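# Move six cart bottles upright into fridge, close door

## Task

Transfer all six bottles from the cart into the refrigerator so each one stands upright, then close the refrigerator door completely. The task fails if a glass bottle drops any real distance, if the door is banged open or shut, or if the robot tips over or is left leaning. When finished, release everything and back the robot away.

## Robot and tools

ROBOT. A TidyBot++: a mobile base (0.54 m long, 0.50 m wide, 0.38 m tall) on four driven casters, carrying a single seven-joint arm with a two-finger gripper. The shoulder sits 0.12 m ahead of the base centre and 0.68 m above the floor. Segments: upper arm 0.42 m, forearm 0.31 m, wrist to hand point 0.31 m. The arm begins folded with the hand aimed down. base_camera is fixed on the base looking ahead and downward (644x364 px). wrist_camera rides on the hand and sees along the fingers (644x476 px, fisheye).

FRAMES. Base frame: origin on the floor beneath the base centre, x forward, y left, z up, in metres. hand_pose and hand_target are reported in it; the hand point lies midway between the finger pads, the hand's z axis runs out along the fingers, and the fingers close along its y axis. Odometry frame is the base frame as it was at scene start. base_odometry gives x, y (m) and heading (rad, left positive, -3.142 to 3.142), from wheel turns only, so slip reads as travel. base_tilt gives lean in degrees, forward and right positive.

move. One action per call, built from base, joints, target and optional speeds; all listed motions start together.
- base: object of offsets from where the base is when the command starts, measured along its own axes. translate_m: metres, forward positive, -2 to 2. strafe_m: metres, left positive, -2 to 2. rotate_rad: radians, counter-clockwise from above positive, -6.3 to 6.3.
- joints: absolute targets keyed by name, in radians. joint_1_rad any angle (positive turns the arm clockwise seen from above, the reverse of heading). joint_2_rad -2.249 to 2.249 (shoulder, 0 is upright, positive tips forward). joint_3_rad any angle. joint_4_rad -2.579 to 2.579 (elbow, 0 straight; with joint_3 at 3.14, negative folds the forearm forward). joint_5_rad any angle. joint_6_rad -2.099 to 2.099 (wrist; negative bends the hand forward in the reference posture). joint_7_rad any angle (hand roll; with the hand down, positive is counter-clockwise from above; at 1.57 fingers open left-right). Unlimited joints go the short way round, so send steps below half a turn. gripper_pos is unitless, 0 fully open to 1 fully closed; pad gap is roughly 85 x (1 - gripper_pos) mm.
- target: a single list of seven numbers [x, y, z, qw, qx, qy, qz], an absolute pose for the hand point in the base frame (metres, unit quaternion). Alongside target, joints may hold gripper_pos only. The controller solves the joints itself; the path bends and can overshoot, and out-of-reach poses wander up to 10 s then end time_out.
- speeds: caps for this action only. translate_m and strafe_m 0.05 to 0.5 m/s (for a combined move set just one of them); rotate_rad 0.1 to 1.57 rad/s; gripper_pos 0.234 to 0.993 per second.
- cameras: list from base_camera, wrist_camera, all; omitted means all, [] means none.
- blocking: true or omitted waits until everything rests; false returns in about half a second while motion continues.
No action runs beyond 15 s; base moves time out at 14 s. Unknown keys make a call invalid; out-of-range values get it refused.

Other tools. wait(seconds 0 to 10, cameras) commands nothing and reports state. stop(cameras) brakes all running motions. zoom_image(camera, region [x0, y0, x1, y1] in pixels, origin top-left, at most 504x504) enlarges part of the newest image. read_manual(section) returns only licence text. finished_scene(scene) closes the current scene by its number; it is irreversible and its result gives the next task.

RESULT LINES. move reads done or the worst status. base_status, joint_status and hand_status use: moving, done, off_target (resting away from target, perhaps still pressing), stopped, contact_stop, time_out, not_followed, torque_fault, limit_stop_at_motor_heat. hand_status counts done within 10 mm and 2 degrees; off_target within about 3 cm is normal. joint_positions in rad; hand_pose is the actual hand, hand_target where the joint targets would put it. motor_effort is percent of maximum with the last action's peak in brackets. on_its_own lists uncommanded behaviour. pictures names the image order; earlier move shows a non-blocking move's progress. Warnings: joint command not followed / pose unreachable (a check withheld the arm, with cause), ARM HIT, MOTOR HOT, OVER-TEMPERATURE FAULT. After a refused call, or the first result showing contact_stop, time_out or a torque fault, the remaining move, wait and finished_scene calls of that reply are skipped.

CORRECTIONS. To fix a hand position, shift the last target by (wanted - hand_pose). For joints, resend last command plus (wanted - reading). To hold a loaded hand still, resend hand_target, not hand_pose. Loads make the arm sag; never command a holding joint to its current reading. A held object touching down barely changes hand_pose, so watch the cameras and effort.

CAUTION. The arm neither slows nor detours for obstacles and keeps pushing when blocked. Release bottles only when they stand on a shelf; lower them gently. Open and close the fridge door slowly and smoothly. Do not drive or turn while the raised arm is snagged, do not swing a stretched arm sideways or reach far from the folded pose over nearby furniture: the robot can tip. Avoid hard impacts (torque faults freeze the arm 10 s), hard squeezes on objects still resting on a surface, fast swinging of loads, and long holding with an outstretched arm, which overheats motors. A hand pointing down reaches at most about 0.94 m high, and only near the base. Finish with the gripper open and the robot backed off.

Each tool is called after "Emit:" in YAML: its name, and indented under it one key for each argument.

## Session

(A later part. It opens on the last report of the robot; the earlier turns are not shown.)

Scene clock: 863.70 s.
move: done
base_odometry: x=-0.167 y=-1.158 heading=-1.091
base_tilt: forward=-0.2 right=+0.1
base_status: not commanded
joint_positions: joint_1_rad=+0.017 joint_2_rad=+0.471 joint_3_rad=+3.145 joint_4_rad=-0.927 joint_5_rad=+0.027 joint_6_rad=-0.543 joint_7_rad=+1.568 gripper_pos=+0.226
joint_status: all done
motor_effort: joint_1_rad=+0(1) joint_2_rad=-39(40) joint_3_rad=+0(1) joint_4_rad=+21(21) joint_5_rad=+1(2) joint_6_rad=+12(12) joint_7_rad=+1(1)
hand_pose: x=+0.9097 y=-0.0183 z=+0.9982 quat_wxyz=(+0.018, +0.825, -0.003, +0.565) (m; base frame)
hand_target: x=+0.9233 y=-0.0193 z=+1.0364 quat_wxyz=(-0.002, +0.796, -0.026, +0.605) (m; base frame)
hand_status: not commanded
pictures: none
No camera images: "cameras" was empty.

Emit:
move:
  joints: {"gripper_pos":0.12}
  speeds: {"gripper_pos":0.234}
  cameras: []

Emit:
move:
  base: {"translate_m":-0.4}
  speeds: {"translate_m":0.3}
  cameras: ["wrist_camera"]

Emit:
move:
  base: {"translate_m":-0.28,"strafe_m":0.226}
  joints: {"joint_1_rad":0.02,"joint_2_rad":-0.01,"joint_3_rad":3.15,"joint_4_rad":-1.97,"joint_6_rad":0.06,"joint_7_rad":1.53,"gripper_pos":0.14}
  cameras: []

Emit:
move:
  base: {"translate_m":-0.83,"strafe_m":0.465}
  cameras: []

Emit:
move:
  base: {"translate_m":-0.409,"strafe_m":-0.575,"rotate_rad":-1.015}
  speeds: {"rotate_rad":1.0}
  cameras: ["wrist_camera"]

Scene clock: 879.63 s.
move: done
base_odometry: x=-0.167 y=-1.158 heading=-1.091
base_tilt: forward=-0.2 right=+0.1
base_status: not commanded
joint_positions: joint_1_rad=+0.017 joint_2_rad=+0.471 joint_3_rad=+3.145 joint_4_rad=-0.913 joint_5_rad=+0.027 joint_6_rad=-0.522 joint_7_rad=+1.568 gripper_pos=+0.120
joint_status: all done
motor_effort: joint_1_rad=+0(0) joint_2_rad=-35(39) joint_3_rad=+0(1) joint_4_rad=+18(21) joint_5_rad=+1(2) joint_6_rad=+9(12) joint_7_rad=+0(1)
hand_pose: x=+0.9128 y=-0.0182 z=+1.0128 quat_wxyz=(+0.018, +0.815, -0.003, +0.579) (m; base frame)
hand_target: x=+0.9233 y=-0.0193 z=+1.0364 quat_wxyz=(-0.002, +0.796, -0.026, +0.605) (m; base frame)
hand_status: not commanded
pictures: none
No camera images: "cameras" was empty.

Scene clock: 881.90 s.
move: done
base_odometry: x=-0.351 y=-0.802 heading=-1.091
base_tilt: forward=-0.2 right=+0.1
base_status: done
joint_positions: joint_1_rad=+0.018 joint_2_rad=+0.475 joint_3_rad=+3.146 joint_4_rad=-0.912 joint_5_rad=+0.027 joint_6_rad=-0.521 joint_7_rad=+1.568 gripper_pos=+0.120
joint_status: not commanded
motor_effort: joint_1_rad=-1(2) joint_2_rad=-34(39) joint_3_rad=+0(1) joint_4_rad=+18(19) joint_5_rad=+1(2) joint_6_rad=+9(10) joint_7_rad=+0(1)
hand_pose: x=+0.9140 y=-0.0192 z=+1.0104 quat_wxyz=(+0.019, +0.816, -0.004, +0.578) (m; base frame)
hand_target: x=+0.9233 y=-0.0193 z=+1.0364 quat_wxyz=(-0.002, +0.796, -0.026, +0.605) (m; base frame)
hand_status: not commanded
pictures: wrist_camera
camera_calibration:
wrist_camera: T_world_to_cam=[[-0.0874031, -0.996079, -0.0136925, 0.0735734], [-0.325955, 0.0415847, -0.94447, 1.31293], [0.941336, -0.0780864, -0.328311, -0.393205], [0, 0, 0, 1]] pos_world=[0.804524, -0.0120169, 1.11194]

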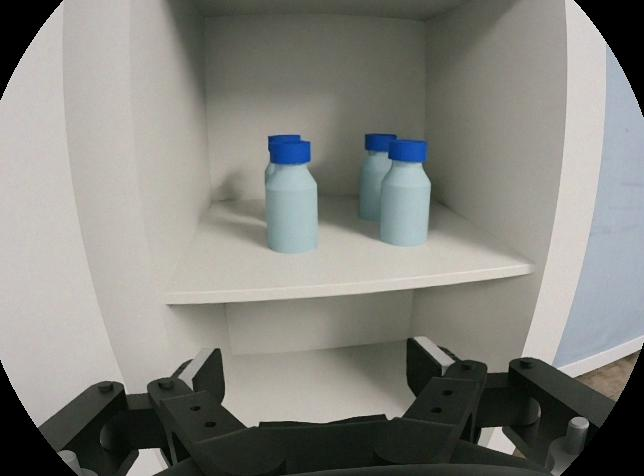

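Scene clock: 884.50 s.
move: done
base_odometry: x=-0.280 y=-0.450 heading=-1.091
base_tilt: forward=-0.2 right=+0.1
base_status: done
joint_positions: joint_1_rad=+0.017 joint_2_rad=+0.011 joint_3_rad=+3.146 joint_4_rad=-1.939 joint_5_rad=+0.027 joint_6_rad=+0.015 joint_7_rad=+1.568 gripper_pos=+0.140
joint_status: all done
motor_effort: joint_1_rad=+0(3) joint_2_rad=-20(37) joint_3_rad=+0(3) joint_4_rad=+17(19) joint_5_rad=+1(2) joint_6_rad=+9(10) joint_7_rad=+0(2)
hand_pose: x=+0.7064 y=-0.0110 z=+0.8756 quat_wxyz=(+0.013, +0.823, +0.002, +0.567) (m; base frame)
hand_target: x=+0.7001 y=-0.0152 z=+0.8826 quat_wxyz=(-0.004, +0.813, -0.028, +0.582) (m; base frame)
hand_status: not commanded
pictures: none
No camera images: "cameras" was empty.

Scene clock: 887.77 s.
move: done
base_odometry: x=-0.250 y=+0.502 heading=-1.091
base_tilt: forward=-0.2 right=+0.1
base_status: done
joint_positions: joint_1_rad=+0.017 joint_2_rad=-0.001 joint_3_rad=+3.146 joint_4_rad=-1.941 joint_5_rad=+0.027 joint_6_rad=+0.019 joint_7_rad=+1.568 gripper_pos=+0.140
joint_status: not commanded
motor_effort: joint_1_rad=+0(1) joint_2_rad=-19(21) joint_3_rad=+0(1) joint_4_rad=+17(18) joint_5_rad=+0(2) joint_6_rad=+9(9) joint_7_rad=+0(1)
hand_pose: x=+0.7040 y=-0.0111 z=+0.8823 quat_wxyz=(+0.013, +0.819, +0.001, +0.573) (m; base frame)
hand_target: x=+0.7001 y=-0.0152 z=+0.8826 quat_wxyz=(-0.004, +0.813, -0.028, +0.582) (m; base frame)
hand_status: not commanded
pictures: none
No camera images: "cameras" was empty.

Scene clock: 890.60 s.
move: done
base_odometry: x=-0.949 y=+0.599 heading=-2.107
base_tilt: forward=-0.2 right=+0.1
base_status: done
joint_positions: joint_1_rad=+0.017 joint_2_rad=-0.001 joint_3_rad=+3.148 joint_4_rad=-1.941 joint_5_rad=+0.027 joint_6_rad=+0.020 joint_7_rad=+1.568 gripper_pos=+0.140
joint_status: not commanded
motor_effort: joint_1_rad=+0(3) joint_2_rad=-18(21) joint_3_rad=+1(4) joint_4_rad=+17(18) joint_5_rad=+2(2) joint_6_rad=+9(9) joint_7_rad=+0(1)
hand_pose: x=+0.7041 y=-0.0122 z=+0.8827 quat_wxyz=(+0.014, +0.819, +0.001, +0.574) (m; base frame)
hand_target: x=+0.7001 y=-0.0152 z=+0.8826 quat_wxyz=(-0.004, +0.813, -0.028, +0.582) (m; base frame)
hand_status: not commanded
pictures: wrist_camera
camera_calibration:
wrist_camera: T_world_to_cam=[[-0.0752017, -0.997037, -0.0162131, 0.0540938], [-0.337347, 0.0407382, -0.940499, 1.12813], [0.938372, -0.0652577, -0.33941, -0.224932], [0, 0, 0, 1]] pos_world=[0.595708, -0.0067029, 0.985536]

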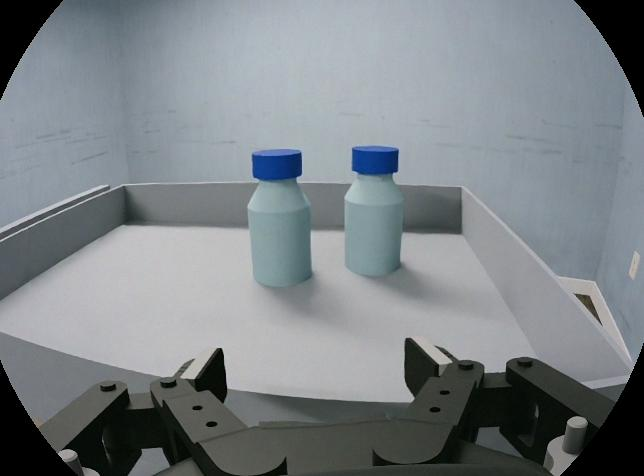

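Emit:
move:
  base: {"translate_m":0.3,"strafe_m":0.016}
  speeds: {"translate_m":0.2}

Emit:
move:
  joints: {"joint_2_rad":0.045}
  cameras: ["wrist_camera"]

Scene clock: 898.53 s.
move: done
base_odometry: x=-1.089 y=+0.333 heading=-2.107
base_tilt: forward=-0.2 right=+0.1
base_status: done
joint_positions: joint_1_rad=+0.017 joint_2_rad=-0.006 joint_3_rad=+3.148 joint_4_rad=-1.942 joint_5_rad=+0.027 joint_6_rad=+0.022 joint_7_rad=+1.568 gripper_pos=+0.140
joint_status: not commanded
motor_effort: joint_1_rad=+0(1) joint_2_rad=-18(23) joint_3_rad=+1(2) joint_4_rad=+17(18) joint_5_rad=+2(2) joint_6_rad=+9(10) joint_7_rad=+0(1)
hand_pose: x=+0.7031 y=-0.0121 z=+0.8856 quat_wxyz=(+0.014, +0.817, +0.001, +0.576) (m; base frame)
hand_target: x=+0.7001 y=-0.0152 z=+0.8826 quat_wxyz=(-0.004, +0.813, -0.028, +0.582) (m; base frame)
hand_status: not commanded
pictures: base_camera, wrist_camera
camera_calibration:
wrist_camera: T_world_to_cam=[[-0.0750131, -0.997045, -0.0165497, 0.0542931], [-0.332101, 0.0406278, -0.942369, 1.1284], [0.940256, -0.0651938, -0.334167, -0.228996], [0, 0, 0, 1]] pos_world=[0.59413, -0.00664088, 0.987745]

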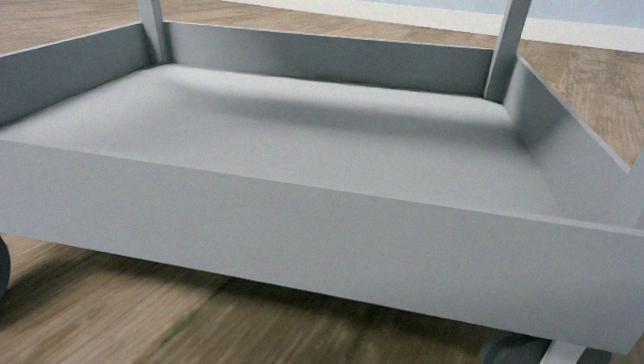

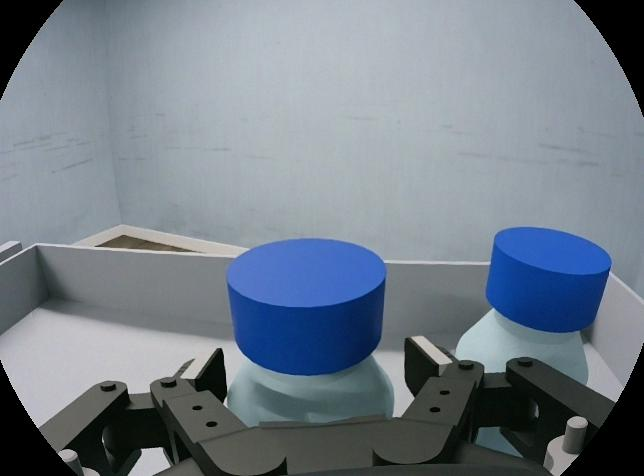

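Scene clock: 899.33 s.
move: done
base_odometry: x=-1.089 y=+0.333 heading=-2.107
base_tilt: forward=-0.2 right=+0.1
base_status: not commanded
joint_positions: joint_1_rad=+0.017 joint_2_rad=+0.028 joint_3_rad=+3.148 joint_4_rad=-1.943 joint_5_rad=+0.027 joint_6_rad=+0.022 joint_7_rad=+1.568 gripper_pos=+0.140
joint_status: all done
motor_effort: joint_1_rad=+0(1) joint_2_rad=-20(21) joint_3_rad=+0(1) joint_4_rad=+17(18) joint_5_rad=+1(2) joint_6_rad=+8(9) joint_7_rad=+0(1)
hand_pose: x=+0.7095 y=-0.0122 z=+0.8647 quat_wxyz=(+0.013, +0.828, +0.001, +0.561) (m; base frame)
hand_target: x=+0.7103 y=-0.0154 z=+0.8504 quat_wxyz=(-0.003, +0.829, -0.029, +0.559) (m; base frame)
hand_status: not commanded
pictures: wrist_camera
camera_calibration:
wrist_camera: T_world_to_cam=[[-0.075561, -0.997036, -0.0144782, 0.0529188], [-0.36525, 0.0411854, -0.929998, 1.12372], [0.927838, -0.0649834, -0.36728, -0.204466], [0, 0, 0, 1]] pos_world=[0.604148, -0.00680578, 0.970727]

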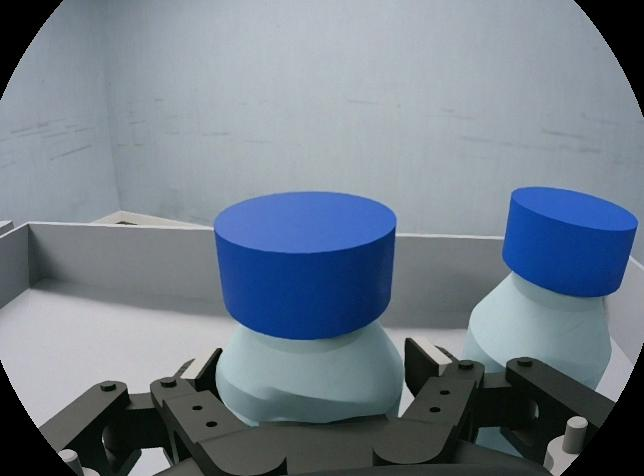

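Emit:
move:
  base: {"translate_m":0.01,"strafe_m":0.001}
  speeds: {"translate_m":0.1}
  cameras: []

Emit:
move:
  joints: {"gripper_pos":0.275}
  speeds: {"gripper_pos":0.234}
  cameras: ["wrist_camera"]

Emit:
move:
  joints: {"joint_2_rad":-0.03,"joint_4_rad":-1.75,"joint_6_rad":-0.2}
  cameras: []

Emit:
move:
  joints: {"joint_2_rad":-0.06,"joint_4_rad":-1.4,"joint_6_rad":-0.56}
  cameras: []

Emit:
move:
  base: {"translate_m":-0.38}
  speeds: {"translate_m":0.3}
  cameras: ["wrist_camera"]

Scene clock: 912.37 s.
move: done
base_odometry: x=-1.094 y=+0.324 heading=-2.108
base_tilt: forward=-0.2 right=+0.1
base_status: done
joint_positions: joint_1_rad=+0.017 joint_2_rad=+0.034 joint_3_rad=+3.148 joint_4_rad=-1.944 joint_5_rad=+0.027 joint_6_rad=+0.023 joint_7_rad=+1.568 gripper_pos=+0.140
joint_status: not commanded
motor_effort: joint_1_rad=+0(1) joint_2_rad=-19(24) joint_3_rad=+0(1) joint_4_rad=+17(18) joint_5_rad=+1(1) joint_6_rad=+9(9) joint_7_rad=+0(1)
hand_pose: x=+0.7105 y=-0.0122 z=+0.8610 quat_wxyz=(+0.013, +0.829, +0.001, +0.559) (m; base frame)
hand_target: x=+0.7103 y=-0.0154 z=+0.8504 quat_wxyz=(-0.003, +0.829, -0.029, +0.559) (m; base frame)
hand_status: not commanded
pictures: none
No camera images: "cameras" was empty.

Scene clock: 913.27 s.
move: off_target
base_odometry: x=-1.094 y=+0.324 heading=-2.108
base_tilt: forward=-0.2 right=+0.1
base_status: not commanded
joint_positions: joint_1_rad=+0.017 joint_2_rad=+0.034 joint_3_rad=+3.148 joint_4_rad=-1.944 joint_5_rad=+0.027 joint_6_rad=+0.024 joint_7_rad=+1.568 gripper_pos=+0.224
joint_status: gripper_pos off_target (ended at +0.224, target +0.275)
motor_effort: joint_1_rad=+0(1) joint_2_rad=-17(20) joint_3_rad=+1(2) joint_4_rad=+16(17) joint_5_rad=+1(2) joint_6_rad=+8(9) joint_7_rad=+1(1)
hand_pose: x=+0.7107 y=-0.0122 z=+0.8613 quat_wxyz=(+0.013, +0.829, +0.001, +0.559) (m; base frame)
hand_target: x=+0.7103 y=-0.0154 z=+0.8504 quat_wxyz=(-0.003, +0.829, -0.029, +0.559) (m; base frame)
hand_status: not commanded
pictures: wrist_camera
camera_calibration:
wrist_camera: T_world_to_cam=[[-0.0755822, -0.997038, -0.0142009, 0.0527319], [-0.369804, 0.0412539, -0.928194, 1.12261], [0.926031, -0.0649033, -0.371827, -0.201661], [0, 0, 0, 1]] pos_world=[0.605876, -0.00682479, 0.967765]

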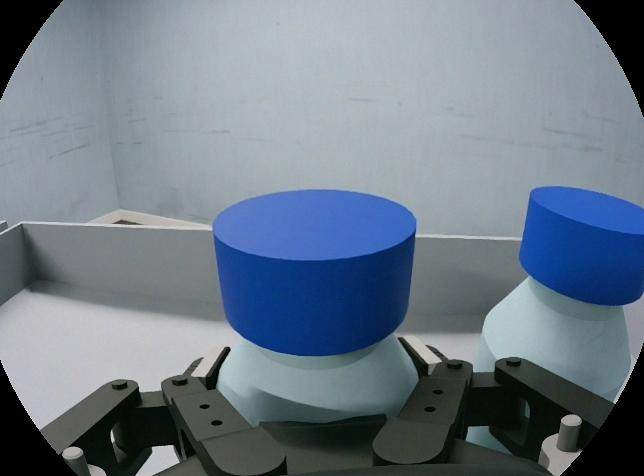

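Scene clock: 914.60 s.
move: off_target
base_odometry: x=-1.094 y=+0.324 heading=-2.108
base_tilt: forward=-0.2 right=+0.1
base_status: not commanded
joint_positions: joint_1_rad=+0.017 joint_2_rad=+0.013 joint_3_rad=+3.148 joint_4_rad=-1.826 joint_5_rad=+0.027 joint_6_rad=-0.170 joint_7_rad=+1.568 gripper_pos=+0.224
joint_status: joint_4_rad off_target (ended at -1.826, target -1.750); the others done
motor_effort: joint_1_rad=+0(1) joint_2_rad=-23(25) joint_3_rad=+1(1) joint_4_rad=+22(22) joint_5_rad=+2(2) joint_6_rad=+12(14) joint_7_rad=+0(1)
hand_pose: x=+0.7095 y=-0.0139 z=+0.8868 quat_wxyz=(+0.015, +0.844, -0.001, +0.536) (m; base frame)
hand_target: x=+0.7097 y=-0.0155 z=+0.9491 quat_wxyz=(-0.004, +0.819, -0.028, +0.573) (m; base frame)
hand_status: not commanded
pictures: none
No camera images: "cameras" was empty.

Scene clock: 916.37 s.
move: off_target
base_odometry: x=-1.094 y=+0.324 heading=-2.108
base_tilt: forward=-0.2 right=+0.1
base_status: not commanded
joint_positions: joint_1_rad=+0.017 joint_2_rad=-0.024 joint_3_rad=+3.148 joint_4_rad=-1.473 joint_5_rad=+0.027 joint_6_rad=-0.526 joint_7_rad=+1.568 gripper_pos=+0.224
joint_status: joint_4_rad off_target (ended at -1.473, target -1.400); the others done
motor_effort: joint_1_rad=+0(0) joint_2_rad=-23(26) joint_3_rad=+1(1) joint_4_rad=+22(23) joint_5_rad=+2(2) joint_6_rad=+13(14) joint_7_rad=+0(1)
hand_pose: x=+0.7070 y=-0.0167 z=+1.0180 quat_wxyz=(+0.018, +0.835, -0.005, +0.550) (m; base frame)
hand_target: x=+0.6943 y=-0.0152 z=+1.0731 quat_wxyz=(-0.004, +0.813, -0.028, +0.582) (m; base frame)
hand_status: not commanded
pictures: none
No camera images: "cameras" was empty.

Scene clock: 918.57 s.
move: done
base_odometry: x=-0.899 y=+0.651 heading=-2.108
base_tilt: forward=-0.2 right=+0.1
base_status: done
joint_positions: joint_1_rad=+0.017 joint_2_rad=-0.035 joint_3_rad=+3.149 joint_4_rad=-1.473 joint_5_rad=+0.027 joint_6_rad=-0.532 joint_7_rad=+1.568 gripper_pos=+0.224
joint_status: not commanded
motor_effort: joint_1_rad=+0(2) joint_2_rad=-23(28) joint_3_rad=+0(2) joint_4_rad=+22(23) joint_5_rad=+2(2) joint_6_rad=+12(13) joint_7_rad=+0(1)
hand_pose: x=+0.7024 y=-0.0170 z=+1.0231 quat_wxyz=(+0.018, +0.833, -0.005, +0.553) (m; base frame)
hand_target: x=+0.6943 y=-0.0152 z=+1.0731 quat_wxyz=(-0.004, +0.813, -0.028, +0.582) (m; base frame)
hand_status: not commanded
pictures: wrist_camera
camera_calibration:
wrist_camera: T_world_to_cam=[[-0.091207, -0.995763, -0.0117097, 0.0580493], [-0.383585, 0.045981, -0.92236, 1.27371], [0.91899, -0.079634, -0.386154, -0.114815], [0, 0, 0, 1]] pos_world=[0.599386, -0.00990652, 1.13117]

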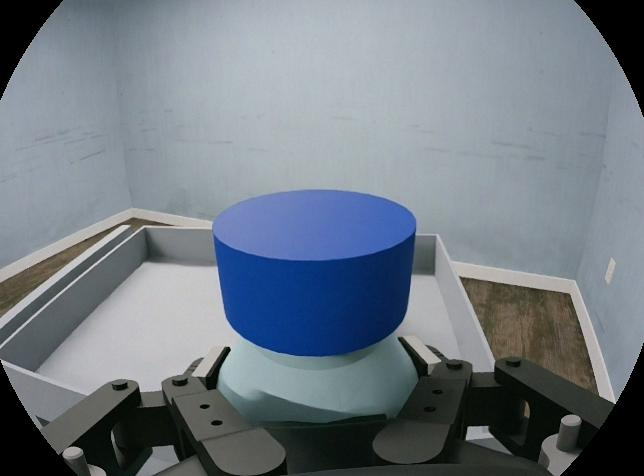

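Emit:
move:
  base: {"translate_m":-0.202,"strafe_m":0.635,"rotate_rad":1.015}
  speeds: {"rotate_rad":0.8}
  cameras: []

Emit:
move:
  base: {"translate_m":0.874,"strafe_m":-0.487}
  cameras: []

Emit:
move:
  base: {"translate_m":0.270,"strafe_m":-0.363}
  speeds: {"translate_m":0.3}
  joints: {"joint_2_rad":0.32,"joint_4_rad":-0.85,"joint_6_rad":-0.69}

Scene clock: 930.60 s.
move: done
base_odometry: x=-0.250 y=+0.499 heading=-1.092
base_tilt: forward=-0.2 right=+0.1
base_status: done
joint_positions: joint_1_rad=+0.015 joint_2_rad=-0.035 joint_3_rad=+3.143 joint_4_rad=-1.473 joint_5_rad=+0.027 joint_6_rad=-0.532 joint_7_rad=+1.568 gripper_pos=+0.224
joint_status: not commanded
motor_effort: joint_1_rad=+0(5) joint_2_rad=-22(25) joint_3_rad=+1(5) joint_4_rad=+22(22) joint_5_rad=+1(2) joint_6_rad=+12(13) joint_7_rad=+0(1)
hand_pose: x=+0.7024 y=-0.0129 z=+1.0231 quat_wxyz=(+0.016, +0.833, -0.002, +0.553) (m; base frame)
hand_target: x=+0.6943 y=-0.0152 z=+1.0731 quat_wxyz=(-0.004, +0.813, -0.028, +0.582) (m; base frame)
hand_status: not commanded
pictures: none
No camera images: "cameras" was empty.

Scene clock: 933.97 s.
move: done
base_odometry: x=-0.279 y=-0.501 heading=-1.091
base_tilt: forward=-0.2 right=+0.1
base_status: done
joint_positions: joint_1_rad=+0.015 joint_2_rad=-0.036 joint_3_rad=+3.144 joint_4_rad=-1.473 joint_5_rad=+0.027 joint_6_rad=-0.534 joint_7_rad=+1.568 gripper_pos=+0.224
joint_status: not commanded
motor_effort: joint_1_rad=+0(1) joint_2_rad=-22(25) joint_3_rad=+1(2) joint_4_rad=+22(23) joint_5_rad=+1(2) joint_6_rad=+12(13) joint_7_rad=+0(1)
hand_pose: x=+0.7019 y=-0.0129 z=+1.0235 quat_wxyz=(+0.016, +0.833, -0.002, +0.553) (m; base frame)
hand_target: x=+0.6943 y=-0.0152 z=+1.0731 quat_wxyz=(-0.004, +0.813, -0.028, +0.582) (m; base frame)
hand_status: not commanded
pictures: none
No camera images: "cameras" was empty.

Scene clock: 936.37 s.
move: off_target
base_odometry: x=-0.476 y=-0.908 heading=-1.091
base_tilt: forward=-0.2 right=+0.1
base_status: done
joint_positions: joint_1_rad=+0.017 joint_2_rad=+0.326 joint_3_rad=+3.145 joint_4_rad=-0.930 joint_5_rad=+0.027 joint_6_rad=-0.658 joint_7_rad=+1.568 gripper_pos=+0.224
joint_status: joint_4_rad off_target (ended at -0.930, target -0.850); the others done
motor_effort: joint_1_rad=+0(3) joint_2_rad=-35(37) joint_3_rad=+0(4) joint_4_rad=+22(24) joint_5_rad=+1(2) joint_6_rad=+13(14) joint_7_rad=+0(1)
hand_pose: x=+0.8455 y=-0.0180 z=+1.0733 quat_wxyz=(+0.018, +0.817, -0.005, +0.576) (m; base frame)
hand_target: x=+0.8390 y=-0.0177 z=+1.1150 quat_wxyz=(-0.003, +0.801, -0.027, +0.598) (m; base frame)
hand_status: not commanded
pictures: base_camera, wrist_camera
camera_calibration:
wrist_camera: T_world_to_cam=[[-0.089781, -0.995846, -0.0151421, 0.0732277], [-0.330993, 0.0441732, -0.942599, 1.35222], [0.939353, -0.0796155, -0.333584, -0.300688], [0, 0, 0, 1]] pos_world=[0.7366, -0.0107477, 1.1754]

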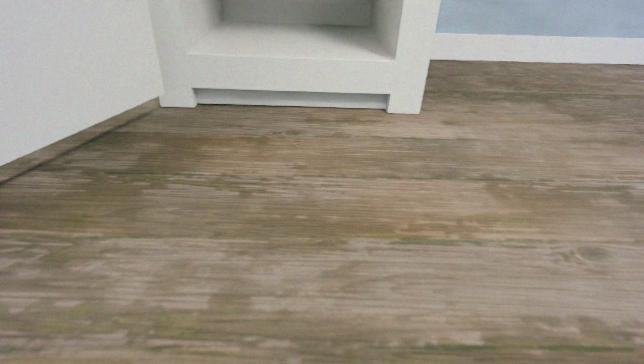

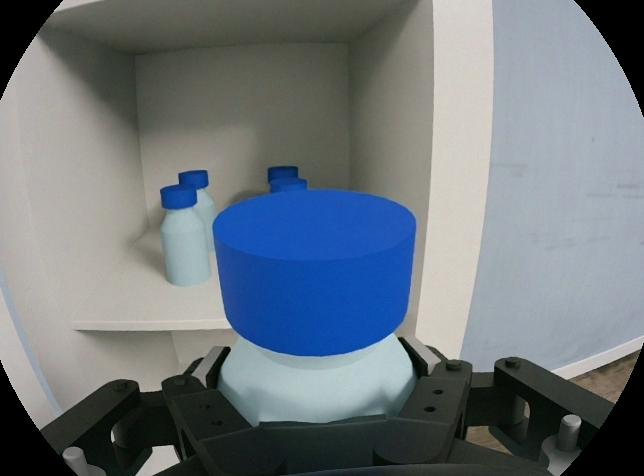

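Emit:
move:
  base: {"translate_m":0.245}
  speeds: {"translate_m":0.25}
  cameras: ["wrist_camera"]

Emit:
move:
  joints: {"joint_2_rad":0.40,"joint_4_rad":-0.87,"joint_6_rad":-0.58}
  cameras: ["wrist_camera"]

Emit:
move:
  joints: {"joint_2_rad":0.45,"joint_6_rad":-0.522}
  cameras: []

Emit:
move:
  joints: {"joint_2_rad":0.464,"joint_6_rad":-0.51}
  cameras: ["wrist_camera"]

Scene clock: 947.43 s.
move: done
base_odometry: x=-0.363 y=-1.126 heading=-1.091
base_tilt: forward=-0.2 right=+0.1
base_status: done
joint_positions: joint_1_rad=+0.017 joint_2_rad=+0.333 joint_3_rad=+3.145 joint_4_rad=-0.926 joint_5_rad=+0.027 joint_6_rad=-0.661 joint_7_rad=+1.568 gripper_pos=+0.224
joint_status: not commanded
motor_effort: joint_1_rad=+0(2) joint_2_rad=-35(39) joint_3_rad=+0(2) joint_4_rad=+21(22) joint_5_rad=+0(2) joint_6_rad=+12(13) joint_7_rad=+0(1)
hand_pose: x=+0.8480 y=-0.0181 z=+1.0693 quat_wxyz=(+0.018, +0.819, -0.005, +0.573) (m; base frame)
hand_target: x=+0.8390 y=-0.0177 z=+1.1150 quat_wxyz=(-0.003, +0.801, -0.027, +0.598) (m; base frame)
hand_status: not commanded
pictures: wrist_camera
camera_calibration:
wrist_camera: T_world_to_cam=[[-0.0899911, -0.995834, -0.0146735, 0.0729865], [-0.33726, 0.0443336, -0.940367, 1.35224], [0.9371, -0.0796759, -0.339845, -0.295693], [0, 0, 0, 1]] pos_world=[0.73972, -0.010827, 1.17219]

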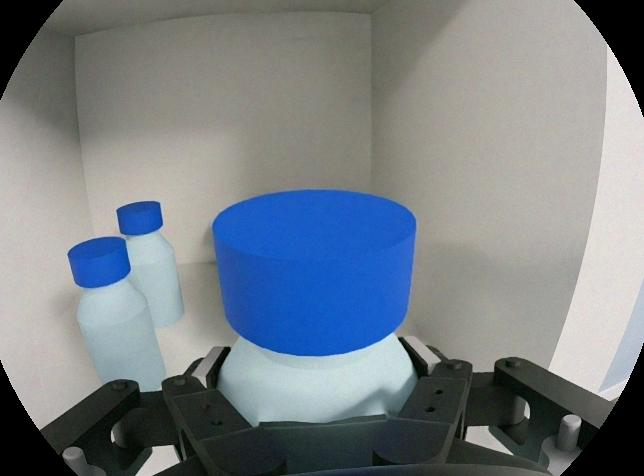

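Scene clock: 948.43 s.
move: done
base_odometry: x=-0.363 y=-1.126 heading=-1.091
base_tilt: forward=-0.2 right=+0.1
base_status: not commanded
joint_positions: joint_1_rad=+0.017 joint_2_rad=+0.412 joint_3_rad=+3.145 joint_4_rad=-0.926 joint_5_rad=+0.027 joint_6_rad=-0.626 joint_7_rad=+1.568 gripper_pos=+0.224
joint_status: all done
motor_effort: joint_1_rad=+0(1) joint_2_rad=-38(41) joint_3_rad=+0(1) joint_4_rad=+22(23) joint_5_rad=+1(2) joint_6_rad=+12(14) joint_7_rad=-1(1)
hand_pose: x=+0.8807 y=-0.0184 z=+1.0209 quat_wxyz=(+0.018, +0.831, -0.004, +0.555) (m; base frame)
hand_target: x=+0.8822 y=-0.0185 z=+1.0767 quat_wxyz=(-0.003, +0.798, -0.026, +0.602) (m; base frame)
hand_status: not commanded
pictures: wrist_camera
camera_calibration:
wrist_camera: T_world_to_cam=[[-0.0895665, -0.995918, -0.0111863, 0.0709705], [-0.377389, 0.0443296, -0.924993, 1.33742], [0.921713, -0.0786268, -0.379819, -0.288462], [0, 0, 0, 1]] pos_world=[0.776963, -0.0112874, 1.12833]

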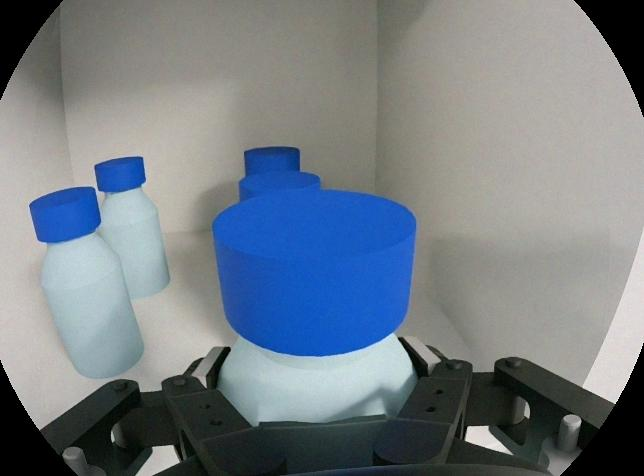

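Scene clock: 949.33 s.
move: done
base_odometry: x=-0.363 y=-1.126 heading=-1.091
base_tilt: forward=-0.2 right=+0.1
base_status: not commanded
joint_positions: joint_1_rad=+0.017 joint_2_rad=+0.454 joint_3_rad=+3.145 joint_4_rad=-0.926 joint_5_rad=+0.027 joint_6_rad=-0.582 joint_7_rad=+1.568 gripper_pos=+0.224
joint_status: all done
motor_effort: joint_1_rad=+0(1) joint_2_rad=-40(42) joint_3_rad=+0(1) joint_4_rad=+22(23) joint_5_rad=+1(2) joint_6_rad=+12(14) joint_7_rad=+0(1)
hand_pose: x=+0.8997 y=-0.0184 z=+1.0012 quat_wxyz=(+0.018, +0.831, -0.004, +0.556) (m; base frame)
hand_target: x=+0.9063 y=-0.0190 z=+1.0553 quat_wxyz=(-0.003, +0.796, -0.026, +0.605) (m; base frame)
hand_status: not commanded
pictures: none
No camera images: "cameras" was empty.

Scene clock: 949.90 s.
move: done
base_odometry: x=-0.363 y=-1.126 heading=-1.091
base_tilt: forward=-0.2 right=+0.1
base_status: not commanded
joint_positions: joint_1_rad=+0.017 joint_2_rad=+0.461 joint_3_rad=+3.145 joint_4_rad=-0.926 joint_5_rad=+0.027 joint_6_rad=-0.573 joint_7_rad=+1.568 gripper_pos=+0.224
joint_status: all done
motor_effort: joint_1_rad=+0(0) joint_2_rad=-40(42) joint_3_rad=+0(0) joint_4_rad=+22(22) joint_5_rad=+1(1) joint_6_rad=+12(13) joint_7_rad=+0(1)
hand_pose: x=+0.9031 y=-0.0184 z=+0.9977 quat_wxyz=(+0.018, +0.831, -0.004, +0.557) (m; base frame)
hand_target: x=+0.9125 y=-0.0191 z=+1.0478 quat_wxyz=(-0.003, +0.796, -0.026, +0.604) (m; base frame)
hand_status: not commanded
pictures: wrist_camera
camera_calibration:
wrist_camera: T_world_to_cam=[[-0.0880775, -0.996053, -0.0109526, 0.0711233], [-0.374854, 0.0433301, -0.926071, 1.32319], [0.922891, -0.0774604, -0.377191, -0.321599], [0, 0, 0, 1]] pos_world=[0.799067, -0.0114024, 1.10484]

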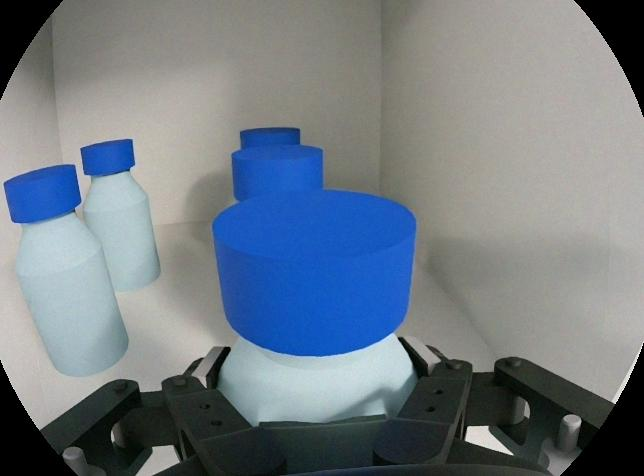

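Emit:
move:
  joints: {"joint_2_rad":0.474,"joint_6_rad":-0.50}
  cameras: []

Emit:
move:
  joints: {"joint_2_rad":0.482,"joint_6_rad":-0.494}
  cameras: []

Emit:
move:
  joints: {"joint_2_rad":0.49,"joint_6_rad":-0.489}
  cameras: []

Scene clock: 955.57 s.
move: done
base_odometry: x=-0.363 y=-1.126 heading=-1.091
base_tilt: forward=-0.2 right=+0.1
base_status: not commanded
joint_positions: joint_1_rad=+0.017 joint_2_rad=+0.469 joint_3_rad=+3.145 joint_4_rad=-0.926 joint_5_rad=+0.027 joint_6_rad=-0.564 joint_7_rad=+1.568 gripper_pos=+0.224
joint_status: all done
motor_effort: joint_1_rad=+0(0) joint_2_rad=-40(41) joint_3_rad=+0(0) joint_4_rad=+22(22) joint_5_rad=+1(1) joint_6_rad=+13(13) joint_7_rad=+0(1)
hand_pose: x=+0.9065 y=-0.0184 z=+0.9947 quat_wxyz=(+0.018, +0.830, -0.003, +0.557) (m; base frame)
hand_target: x=+0.9170 y=-0.0192 z=+1.0428 quat_wxyz=(-0.002, +0.796, -0.026, +0.604) (m; base frame)
hand_status: not commanded
pictures: none
No camera images: "cameras" was empty.

Scene clock: 956.07 s.
move: done
base_odometry: x=-0.363 y=-1.126 heading=-1.091
base_tilt: forward=-0.2 right=+0.1
base_status: not commanded
joint_positions: joint_1_rad=+0.017 joint_2_rad=+0.471 joint_3_rad=+3.145 joint_4_rad=-0.926 joint_5_rad=+0.027 joint_6_rad=-0.557 joint_7_rad=+1.568 gripper_pos=+0.224
joint_status: all done
motor_effort: joint_1_rad=+0(0) joint_2_rad=-39(41) joint_3_rad=+0(1) joint_4_rad=+21(22) joint_5_rad=+2(2) joint_6_rad=+12(14) joint_7_rad=+0(1)
hand_pose: x=+0.9082 y=-0.0184 z=+0.9945 quat_wxyz=(+0.018, +0.829, -0.003, +0.559) (m; base frame)
hand_target: x=+0.9203 y=-0.0193 z=+1.0382 quat_wxyz=(-0.002, +0.797, -0.026, +0.603) (m; base frame)
hand_status: not commanded
pictures: none
No camera images: "cameras" was empty.

Scene clock: 956.57 s.
move: done
base_odometry: x=-0.363 y=-1.126 heading=-1.091
base_tilt: forward=-0.2 right=+0.1
base_status: not commanded
joint_positions: joint_1_rad=+0.017 joint_2_rad=+0.474 joint_3_rad=+3.145 joint_4_rad=-0.926 joint_5_rad=+0.027 joint_6_rad=-0.550 joint_7_rad=+1.568 gripper_pos=+0.224
joint_status: all done
motor_effort: joint_1_rad=+0(1) joint_2_rad=-39(40) joint_3_rad=+1(1) joint_4_rad=+21(21) joint_5_rad=+1(2) joint_6_rad=+12(12) joint_7_rad=+1(1)
hand_pose: x=+0.9099 y=-0.0183 z=+0.9945 quat_wxyz=(+0.018, +0.828, -0.003, +0.561) (m; base frame)
hand_target: x=+0.9236 y=-0.0193 z=+1.0333 quat_wxyz=(-0.002, +0.798, -0.026, +0.602) (m; base frame)
hand_status: not commanded
pictures: none
No camera images: "cameras" was empty.

Emit:
move:
  joints: {"gripper_pos":0.12}
  speeds: {"gripper_pos":0.234}
  cameras: []

Emit:
move:
  base: {"translate_m":-0.3}
  speeds: {"translate_m":0.3}
  cameras: ["wrist_camera"]

Emit:
move:
  base: {"translate_m":-0.262,"strafe_m":0.385}
  joints: {"joint_1_rad":0.02,"joint_2_rad":-0.01,"joint_3_rad":3.15,"joint_4_rad":-1.97,"joint_6_rad":0.06,"joint_7_rad":1.53,"gripper_pos":0.14}
  cameras: []

Emit:
move:
  base: {"translate_m":-0.83,"strafe_m":0.465}
  cameras: []

Emit:
move:
  base: {"translate_m":-0.482,"strafe_m":-0.654,"rotate_rad":-1.016}
  speeds: {"rotate_rad":1.0}
  cameras: ["wrist_camera"]

Scene clock: 969.07 s.
move: done
base_odometry: x=-0.363 y=-1.126 heading=-1.091
base_tilt: forward=-0.2 right=+0.1
base_status: not commanded
joint_positions: joint_1_rad=+0.017 joint_2_rad=+0.474 joint_3_rad=+3.145 joint_4_rad=-0.912 joint_5_rad=+0.027 joint_6_rad=-0.527 joint_7_rad=+1.568 gripper_pos=+0.120
joint_status: all done
motor_effort: joint_1_rad=+0(1) joint_2_rad=-34(39) joint_3_rad=+0(1) joint_4_rad=+18(21) joint_5_rad=+1(2) joint_6_rad=+9(12) joint_7_rad=+0(1)
hand_pose: x=+0.9132 y=-0.0182 z=+1.0091 quat_wxyz=(+0.018, +0.817, -0.003, +0.576) (m; base frame)
hand_target: x=+0.9236 y=-0.0193 z=+1.0333 quat_wxyz=(-0.002, +0.798, -0.026, +0.602) (m; base frame)
hand_status: not commanded
pictures: none
No camera images: "cameras" was empty.

Scene clock: 971.00 s.
move: done
base_odometry: x=-0.502 y=-0.860 heading=-1.092
base_tilt: forward=-0.2 right=+0.1
base_status: done
joint_positions: joint_1_rad=+0.017 joint_2_rad=+0.478 joint_3_rad=+3.145 joint_4_rad=-0.912 joint_5_rad=+0.027 joint_6_rad=-0.526 joint_7_rad=+1.568 gripper_pos=+0.120
joint_status: not commanded
motor_effort: joint_1_rad=+0(2) joint_2_rad=-34(39) joint_3_rad=+0(1) joint_4_rad=+18(19) joint_5_rad=+1(2) joint_6_rad=+9(10) joint_7_rad=+0(1)
hand_pose: x=+0.9145 y=-0.0183 z=+1.0068 quat_wxyz=(+0.018, +0.818, -0.003, +0.575) (m; base frame)
hand_target: x=+0.9236 y=-0.0193 z=+1.0333 quat_wxyz=(-0.002, +0.798, -0.026, +0.602) (m; base frame)
hand_status: not commanded
pictures: wrist_camera
camera_calibration:
wrist_camera: T_world_to_cam=[[-0.0862961, -0.996176, -0.0136568, 0.0733959], [-0.333226, 0.0417795, -0.941921, 1.31369], [0.93889, -0.0767334, -0.335557, -0.385211], [0, 0, 0, 1]] pos_world=[0.80576, -0.0113286, 1.10914]

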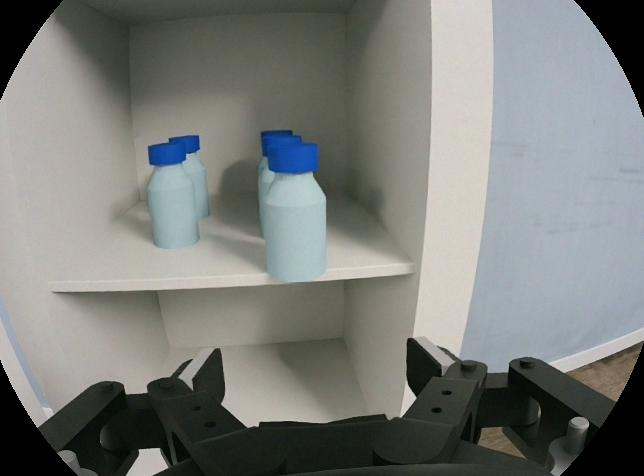

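Scene clock: 973.60 s.
move: done
base_odometry: x=-0.281 y=-0.449 heading=-1.091
base_tilt: forward=-0.2 right=+0.1
base_status: done
joint_positions: joint_1_rad=+0.015 joint_2_rad=+0.010 joint_3_rad=+3.145 joint_4_rad=-1.938 joint_5_rad=+0.027 joint_6_rad=+0.015 joint_7_rad=+1.568 gripper_pos=+0.140
joint_status: all done
motor_effort: joint_1_rad=+0(3) joint_2_rad=-20(37) joint_3_rad=+1(4) joint_4_rad=+17(19) joint_5_rad=+1(2) joint_6_rad=+9(10) joint_7_rad=+0(1)
hand_pose: x=+0.7065 y=-0.0092 z=+0.8764 quat_wxyz=(+0.012, +0.823, +0.003, +0.568) (m; base frame)
hand_target: x=+0.7001 y=-0.0152 z=+0.8826 quat_wxyz=(-0.004, +0.813, -0.028, +0.582) (m; base frame)
hand_status: not commanded
pictures: none
No camera images: "cameras" was empty.

Scene clock: 976.87 s.
move: done
base_odometry: x=-0.251 y=+0.502 heading=-1.092
base_tilt: forward=-0.2 right=+0.1
base_status: done
joint_positions: joint_1_rad=+0.015 joint_2_rad=-0.001 joint_3_rad=+3.145 joint_4_rad=-1.941 joint_5_rad=+0.027 joint_6_rad=+0.019 joint_7_rad=+1.568 gripper_pos=+0.140
joint_status: not commanded
motor_effort: joint_1_rad=+0(2) joint_2_rad=-19(22) joint_3_rad=+1(1) joint_4_rad=+17(18) joint_5_rad=+1(2) joint_6_rad=+9(9) joint_7_rad=+0(1)
hand_pose: x=+0.7040 y=-0.0093 z=+0.8824 quat_wxyz=(+0.012, +0.819, +0.003, +0.573) (m; base frame)
hand_target: x=+0.7001 y=-0.0152 z=+0.8826 quat_wxyz=(-0.004, +0.813, -0.028, +0.582) (m; base frame)
hand_status: not commanded
pictures: none
No camera images: "cameras" was empty.

Scene clock: 979.93 s.
move: done
base_odometry: x=-1.054 y=+0.628 heading=-2.108
base_tilt: forward=-0.2 right=+0.1
base_status: done
joint_positions: joint_1_rad=+0.016 joint_2_rad=-0.001 joint_3_rad=+3.148 joint_4_rad=-1.941 joint_5_rad=+0.027 joint_6_rad=+0.020 joint_7_rad=+1.568 gripper_pos=+0.140
joint_status: not commanded
motor_effort: joint_1_rad=+0(3) joint_2_rad=-18(21) joint_3_rad=+0(4) joint_4_rad=+17(18) joint_5_rad=+0(2) joint_6_rad=+8(9) joint_7_rad=+0(1)
hand_pose: x=+0.7042 y=-0.0114 z=+0.8828 quat_wxyz=(+0.013, +0.819, +0.001, +0.574) (m; base frame)
hand_target: x=+0.7001 y=-0.0152 z=+0.8826 quat_wxyz=(-0.004, +0.813, -0.028, +0.582) (m; base frame)
hand_status: not commanded
pictures: wrist_camera
camera_calibration:
wrist_camera: T_world_to_cam=[[-0.0739414, -0.997131, -0.0162178, 0.0539501], [-0.337289, 0.0403087, -0.940538, 1.12818], [0.938493, -0.0640746, -0.339302, -0.22506], [0, 0, 0, 1]] pos_world=[0.59573, -0.00610092, 0.985609]

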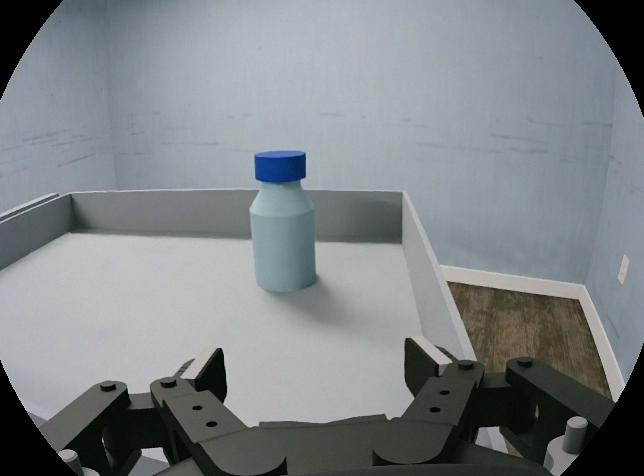

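Emit:
move:
  base: {"translate_m":0.3,"strafe_m":0.013}
  speeds: {"translate_m":0.25}
  cameras: []

Emit:
move:
  joints: {"joint_2_rad":0.045}
  cameras: ["wrist_camera"]

Scene clock: 1002.57 s.
move: done
base_odometry: x=-1.197 y=+0.363 heading=-2.108
base_tilt: forward=-0.2 right=+0.1
base_status: done
joint_positions: joint_1_rad=+0.016 joint_2_rad=-0.006 joint_3_rad=+3.148 joint_4_rad=-1.942 joint_5_rad=+0.027 joint_6_rad=+0.022 joint_7_rad=+1.568 gripper_pos=+0.140
joint_status: not commanded
motor_effort: joint_1_rad=+0(1) joint_2_rad=-18(22) joint_3_rad=+1(2) joint_4_rad=+17(18) joint_5_rad=+1(2) joint_6_rad=+8(10) joint_7_rad=+0(1)
hand_pose: x=+0.7032 y=-0.0113 z=+0.8855 quat_wxyz=(+0.013, +0.817, +0.001, +0.576) (m; base frame)
hand_target: x=+0.7001 y=-0.0152 z=+0.8826 quat_wxyz=(-0.004, +0.813, -0.028, +0.582) (m; base frame)
hand_status: not commanded
pictures: none
No camera images: "cameras" was empty.

Scene clock: 1003.37 s.
move: done
base_odometry: x=-1.197 y=+0.363 heading=-2.108
base_tilt: forward=-0.2 right=+0.1
base_status: not commanded
joint_positions: joint_1_rad=+0.016 joint_2_rad=+0.028 joint_3_rad=+3.148 joint_4_rad=-1.943 joint_5_rad=+0.027 joint_6_rad=+0.022 joint_7_rad=+1.568 gripper_pos=+0.140
joint_status: all done
motor_effort: joint_1_rad=+0(1) joint_2_rad=-19(21) joint_3_rad=+1(1) joint_4_rad=+17(18) joint_5_rad=+1(1) joint_6_rad=+8(9) joint_7_rad=+0(1)
hand_pose: x=+0.7095 y=-0.0114 z=+0.8648 quat_wxyz=(+0.013, +0.827, +0.001, +0.561) (m; base frame)
hand_target: x=+0.7103 y=-0.0154 z=+0.8504 quat_wxyz=(-0.003, +0.829, -0.029, +0.559) (m; base frame)
hand_status: not commanded
pictures: wrist_camera
camera_calibration:
wrist_camera: T_world_to_cam=[[-0.0741149, -0.997144, -0.0145163, 0.0527751], [-0.365028, 0.0406719, -0.930108, 1.12373], [0.928042, -0.063636, -0.367, -0.20479], [0, 0, 0, 1]] pos_world=[0.604159, -0.00611191, 0.9708]

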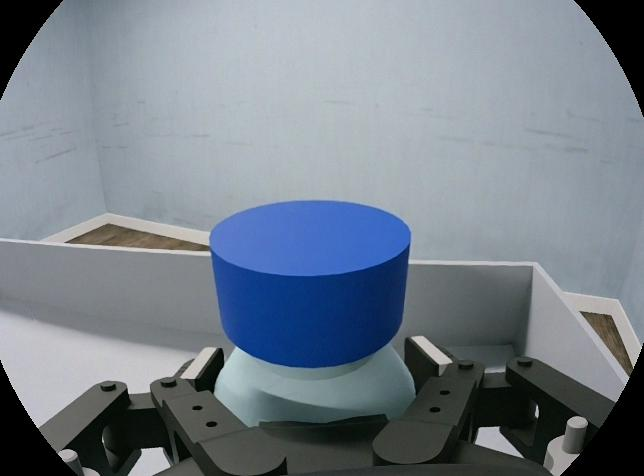

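Emit:
move:
  joints: {"gripper_pos":0.275}
  speeds: {"gripper_pos":0.234}
  cameras: []

Emit:
move:
  joints: {"joint_2_rad":-0.03,"joint_4_rad":-1.75,"joint_6_rad":-0.2}
  cameras: []

Emit:
move:
  joints: {"joint_2_rad":-0.06,"joint_4_rad":-1.4,"joint_6_rad":-0.56}
  cameras: []

Emit:
move:
  base: {"translate_m":-0.35}
  speeds: {"translate_m":0.3}
  cameras: ["wrist_camera"]

Emit:
move:
  base: {"translate_m":-0.252,"strafe_m":0.744,"rotate_rad":1.016}
  speeds: {"rotate_rad":0.8}
  cameras: []

Emit:
move:
  base: {"translate_m":0.874,"strafe_m":-0.487}
  cameras: []

Emit:
move:
  base: {"translate_m":0.270,"strafe_m":-0.208}
  speeds: {"translate_m":0.3}
  joints: {"joint_2_rad":0.32,"joint_4_rad":-0.85,"joint_6_rad":-0.69}

Scene clock: 1016.00 s.
move: off_target
base_odometry: x=-1.197 y=+0.363 heading=-2.108
base_tilt: forward=-0.2 right=+0.1
base_status: not commanded
joint_positions: joint_1_rad=+0.016 joint_2_rad=+0.028 joint_3_rad=+3.148 joint_4_rad=-1.943 joint_5_rad=+0.027 joint_6_rad=+0.023 joint_7_rad=+1.568 gripper_pos=+0.226
joint_status: gripper_pos off_target (ended at +0.226, target +0.275)
motor_effort: joint_1_rad=+0(1) joint_2_rad=-18(20) joint_3_rad=+1(2) joint_4_rad=+17(17) joint_5_rad=+0(2) joint_6_rad=+8(9) joint_7_rad=+1(1)
hand_pose: x=+0.7096 y=-0.0114 z=+0.8652 quat_wxyz=(+0.013, +0.827, +0.001, +0.562) (m; base frame)
hand_target: x=+0.7103 y=-0.0154 z=+0.8504 quat_wxyz=(-0.003, +0.829, -0.029, +0.559) (m; base frame)
hand_status: not commanded
pictures: none
No camera images: "cameras" was empty.

Scene clock: 1017.30 s.
move: off_target
base_odometry: x=-1.197 y=+0.364 heading=-2.108
base_tilt: forward=-0.2 right=+0.1
base_status: not commanded
joint_positions: joint_1_rad=+0.016 joint_2_rad=+0.018 joint_3_rad=+3.148 joint_4_rad=-1.831 joint_5_rad=+0.027 joint_6_rad=-0.172 joint_7_rad=+1.568 gripper_pos=+0.226
joint_status: joint_4_rad off_target (ended at -1.831, target -1.750); the others done
motor_effort: joint_1_rad=+0(1) joint_2_rad=-25(26) joint_3_rad=+0(1) joint_4_rad=+22(22) joint_5_rad=+0(2) joint_6_rad=+12(13) joint_7_rad=+0(1)
hand_pose: x=+0.7091 y=-0.0130 z=+0.8806 quat_wxyz=(+0.014, +0.847, +0.000, +0.531) (m; base frame)
hand_target: x=+0.7096 y=-0.0155 z=+0.9491 quat_wxyz=(-0.004, +0.819, -0.028, +0.573) (m; base frame)
hand_status: not commanded
pictures: none
No camera images: "cameras" was empty.

Scene clock: 1019.07 s.
move: off_target
base_odometry: x=-1.197 y=+0.364 heading=-2.108
base_tilt: forward=-0.2 right=+0.1
base_status: not commanded
joint_positions: joint_1_rad=+0.016 joint_2_rad=-0.021 joint_3_rad=+3.148 joint_4_rad=-1.476 joint_5_rad=+0.027 joint_6_rad=-0.528 joint_7_rad=+1.568 gripper_pos=+0.226
joint_status: joint_4_rad off_target (ended at -1.476, target -1.400); the others done
motor_effort: joint_1_rad=+0(1) joint_2_rad=-24(26) joint_3_rad=+0(1) joint_4_rad=+22(24) joint_5_rad=+2(2) joint_6_rad=+13(14) joint_7_rad=+0(1)
hand_pose: x=+0.7074 y=-0.0159 z=+1.0138 quat_wxyz=(+0.017, +0.837, -0.004, +0.547) (m; base frame)
hand_target: x=+0.6943 y=-0.0152 z=+1.0731 quat_wxyz=(-0.004, +0.813, -0.028, +0.582) (m; base frame)
hand_status: not commanded
pictures: none
No camera images: "cameras" was empty.

Scene clock: 1021.17 s.
move: done
base_odometry: x=-1.017 y=+0.664 heading=-2.109
base_tilt: forward=-0.2 right=+0.1
base_status: done
joint_positions: joint_1_rad=+0.016 joint_2_rad=-0.032 joint_3_rad=+3.148 joint_4_rad=-1.476 joint_5_rad=+0.027 joint_6_rad=-0.535 joint_7_rad=+1.568 gripper_pos=+0.226
joint_status: not commanded
motor_effort: joint_1_rad=+0(3) joint_2_rad=-23(29) joint_3_rad=+1(3) joint_4_rad=+23(24) joint_5_rad=+1(2) joint_6_rad=+13(14) joint_7_rad=+0(1)
hand_pose: x=+0.7029 y=-0.0165 z=+1.0186 quat_wxyz=(+0.018, +0.836, -0.005, +0.549) (m; base frame)
hand_target: x=+0.6943 y=-0.0152 z=+1.0731 quat_wxyz=(-0.004, +0.813, -0.028, +0.582) (m; base frame)
hand_status: not commanded
pictures: wrist_camera
camera_calibration:
wrist_camera: T_world_to_cam=[[-0.0905187, -0.995833, -0.0110916, 0.0574097], [-0.391621, 0.045833, -0.918985, 1.272], [0.915663, -0.0788416, -0.394138, -0.106466], [0, 0, 0, 1]] pos_world=[0.600826, -0.00952311, 1.12763]

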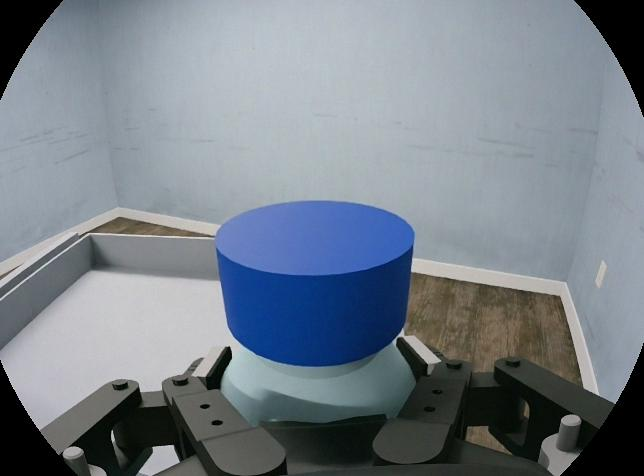

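Scene clock: 1024.13 s.
move: done
base_odometry: x=-0.249 y=+0.499 heading=-1.092
base_tilt: forward=-0.2 right=+0.1
base_status: done
joint_positions: joint_1_rad=+0.020 joint_2_rad=-0.032 joint_3_rad=+3.147 joint_4_rad=-1.476 joint_5_rad=+0.027 joint_6_rad=-0.535 joint_7_rad=+1.568 gripper_pos=+0.226
joint_status: not commanded
motor_effort: joint_1_rad=+0(4) joint_2_rad=-22(25) joint_3_rad=+1(4) joint_4_rad=+23(23) joint_5_rad=+1(3) joint_6_rad=+12(13) joint_7_rad=+0(1)
hand_pose: x=+0.7028 y=-0.0182 z=+1.0186 quat_wxyz=(+0.019, +0.836, -0.006, +0.549) (m; base frame)
hand_target: x=+0.6943 y=-0.0152 z=+1.0731 quat_wxyz=(-0.004, +0.813, -0.028, +0.582) (m; base frame)
hand_status: not commanded
pictures: none
No camera images: "cameras" was empty.

Scene clock: 1027.50 s.
move: done
base_odometry: x=-0.278 y=-0.501 heading=-1.091
base_tilt: forward=-0.2 right=+0.1
base_status: done
joint_positions: joint_1_rad=+0.020 joint_2_rad=-0.033 joint_3_rad=+3.147 joint_4_rad=-1.476 joint_5_rad=+0.027 joint_6_rad=-0.536 joint_7_rad=+1.568 gripper_pos=+0.226
joint_status: not commanded
motor_effort: joint_1_rad=+0(1) joint_2_rad=-23(26) joint_3_rad=+1(2) joint_4_rad=+23(23) joint_5_rad=+1(2) joint_6_rad=+13(14) joint_7_rad=+0(1)
hand_pose: x=+0.7023 y=-0.0182 z=+1.0191 quat_wxyz=(+0.019, +0.836, -0.006, +0.549) (m; base frame)
hand_target: x=+0.6943 y=-0.0152 z=+1.0731 quat_wxyz=(-0.004, +0.813, -0.028, +0.582) (m; base frame)
hand_status: not commanded
pictures: none
No camera images: "cameras" was empty.

Scene clock: 1029.60 s.
move: off_target
base_odometry: x=-0.338 y=-0.836 heading=-1.091
base_tilt: forward=-0.2 right=+0.1
base_status: done
joint_positions: joint_1_rad=+0.020 joint_2_rad=+0.339 joint_3_rad=+3.147 joint_4_rad=-0.933 joint_5_rad=+0.027 joint_6_rad=-0.660 joint_7_rad=+1.568 gripper_pos=+0.226
joint_status: joint_4_rad off_target (ended at -0.933, target -0.850); the others done
motor_effort: joint_1_rad=+0(2) joint_2_rad=-36(40) joint_3_rad=+0(3) joint_4_rad=+22(24) joint_5_rad=+1(2) joint_6_rad=+13(14) joint_7_rad=+0(1)
hand_pose: x=+0.8503 y=-0.0221 z=+1.0613 quat_wxyz=(+0.020, +0.822, -0.007, +0.568) (m; base frame)
hand_target: x=+0.8391 y=-0.0177 z=+1.1150 quat_wxyz=(-0.003, +0.801, -0.027, +0.598) (m; base frame)
hand_status: not commanded
pictures: base_camera, wrist_camera
camera_calibration:
wrist_camera: T_world_to_cam=[[-0.0960076, -0.995297, -0.0129113, 0.0723388], [-0.347652, 0.0456836, -0.93651, 1.35036], [0.932695, -0.0854235, -0.350403, -0.286074], [0, 0, 0, 1]] pos_world=[0.743222, -0.0141285, 1.16532]

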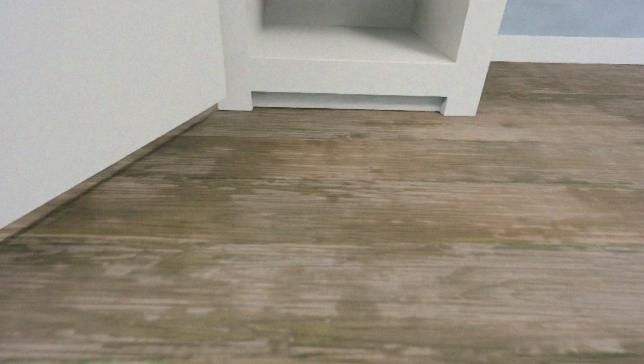

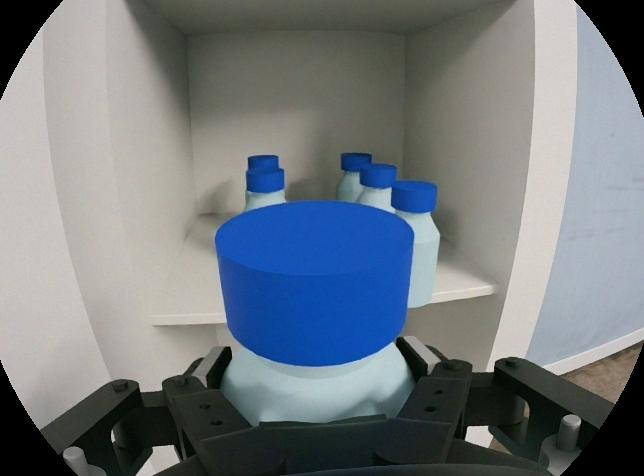

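Emit:
move:
  base: {"translate_m":0.285,"strafe_m":0.025}
  speeds: {"translate_m":0.25}
  cameras: ["wrist_camera"]

Emit:
move:
  joints: {"joint_2_rad":0.40,"joint_4_rad":-0.87,"joint_6_rad":-0.58}
  cameras: ["wrist_camera"]

Scene clock: 1040.47 s.
move: done
base_odometry: x=-0.184 y=-1.078 heading=-1.091
base_tilt: forward=-0.2 right=+0.1
base_status: done
joint_positions: joint_1_rad=+0.020 joint_2_rad=+0.342 joint_3_rad=+3.147 joint_4_rad=-0.930 joint_5_rad=+0.027 joint_6_rad=-0.664 joint_7_rad=+1.568 gripper_pos=+0.226
joint_status: not commanded
motor_effort: joint_1_rad=+0(2) joint_2_rad=-36(40) joint_3_rad=+1(1) joint_4_rad=+22(23) joint_5_rad=+1(2) joint_6_rad=+13(14) joint_7_rad=+1(1)
hand_pose: x=+0.8510 y=-0.0221 z=+1.0599 quat_wxyz=(+0.020, +0.823, -0.007, +0.567) (m; base frame)
hand_target: x=+0.8391 y=-0.0177 z=+1.1150 quat_wxyz=(-0.003, +0.801, -0.027, +0.598) (m; base frame)
hand_status: not commanded
pictures: wrist_camera
camera_calibration:
wrist_camera: T_world_to_cam=[[-0.0961576, -0.995285, -0.0126732, 0.0722322], [-0.351018, 0.0458217, -0.935247, 1.35088], [0.931418, -0.0854826, -0.353769, -0.282621], [0, 0, 0, 1]] pos_world=[0.744367, -0.0141672, 1.16434]

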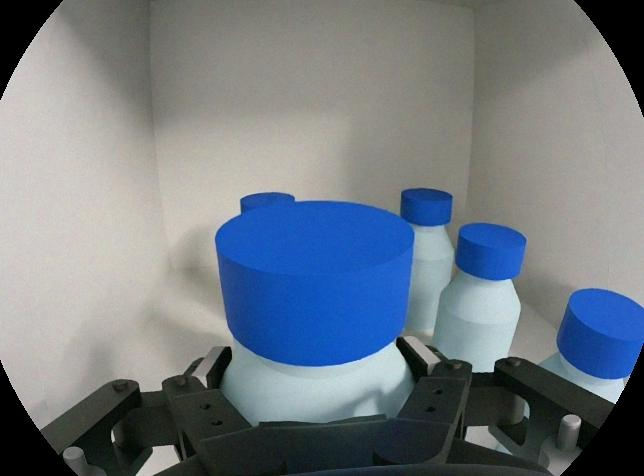

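Scene clock: 1041.47 s.
move: done
base_odometry: x=-0.184 y=-1.078 heading=-1.091
base_tilt: forward=-0.2 right=+0.1
base_status: not commanded
joint_positions: joint_1_rad=+0.020 joint_2_rad=+0.414 joint_3_rad=+3.147 joint_4_rad=-0.930 joint_5_rad=+0.027 joint_6_rad=-0.628 joint_7_rad=+1.568 gripper_pos=+0.226
joint_status: all done
motor_effort: joint_1_rad=+0(0) joint_2_rad=-39(42) joint_3_rad=+0(1) joint_4_rad=+22(24) joint_5_rad=+0(2) joint_6_rad=+12(14) joint_7_rad=+1(1)
hand_pose: x=+0.8810 y=-0.0225 z=+1.0161 quat_wxyz=(+0.020, +0.834, -0.006, +0.552) (m; base frame)
hand_target: x=+0.8822 y=-0.0185 z=+1.0767 quat_wxyz=(-0.003, +0.798, -0.026, +0.602) (m; base frame)
hand_status: not commanded
pictures: wrist_camera
camera_calibration:
wrist_camera: T_world_to_cam=[[-0.0955553, -0.995379, -0.00944939, 0.0703777], [-0.385251, 0.0457334, -0.921678, 1.33678], [0.917851, -0.0844309, -0.387841, -0.27943], [0, 0, 0, 1]] pos_world=[0.778197, -0.0146756, 1.12437]

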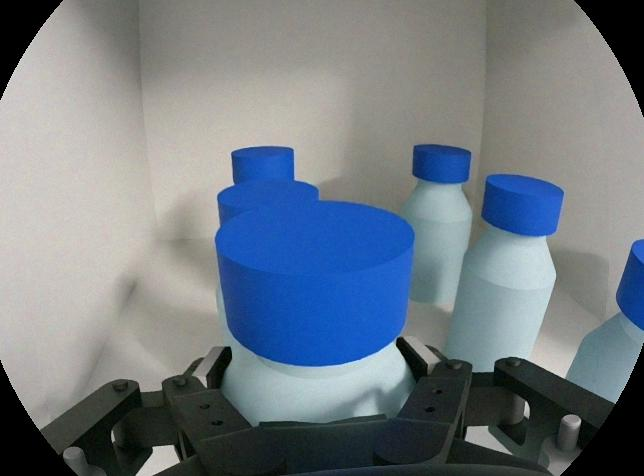

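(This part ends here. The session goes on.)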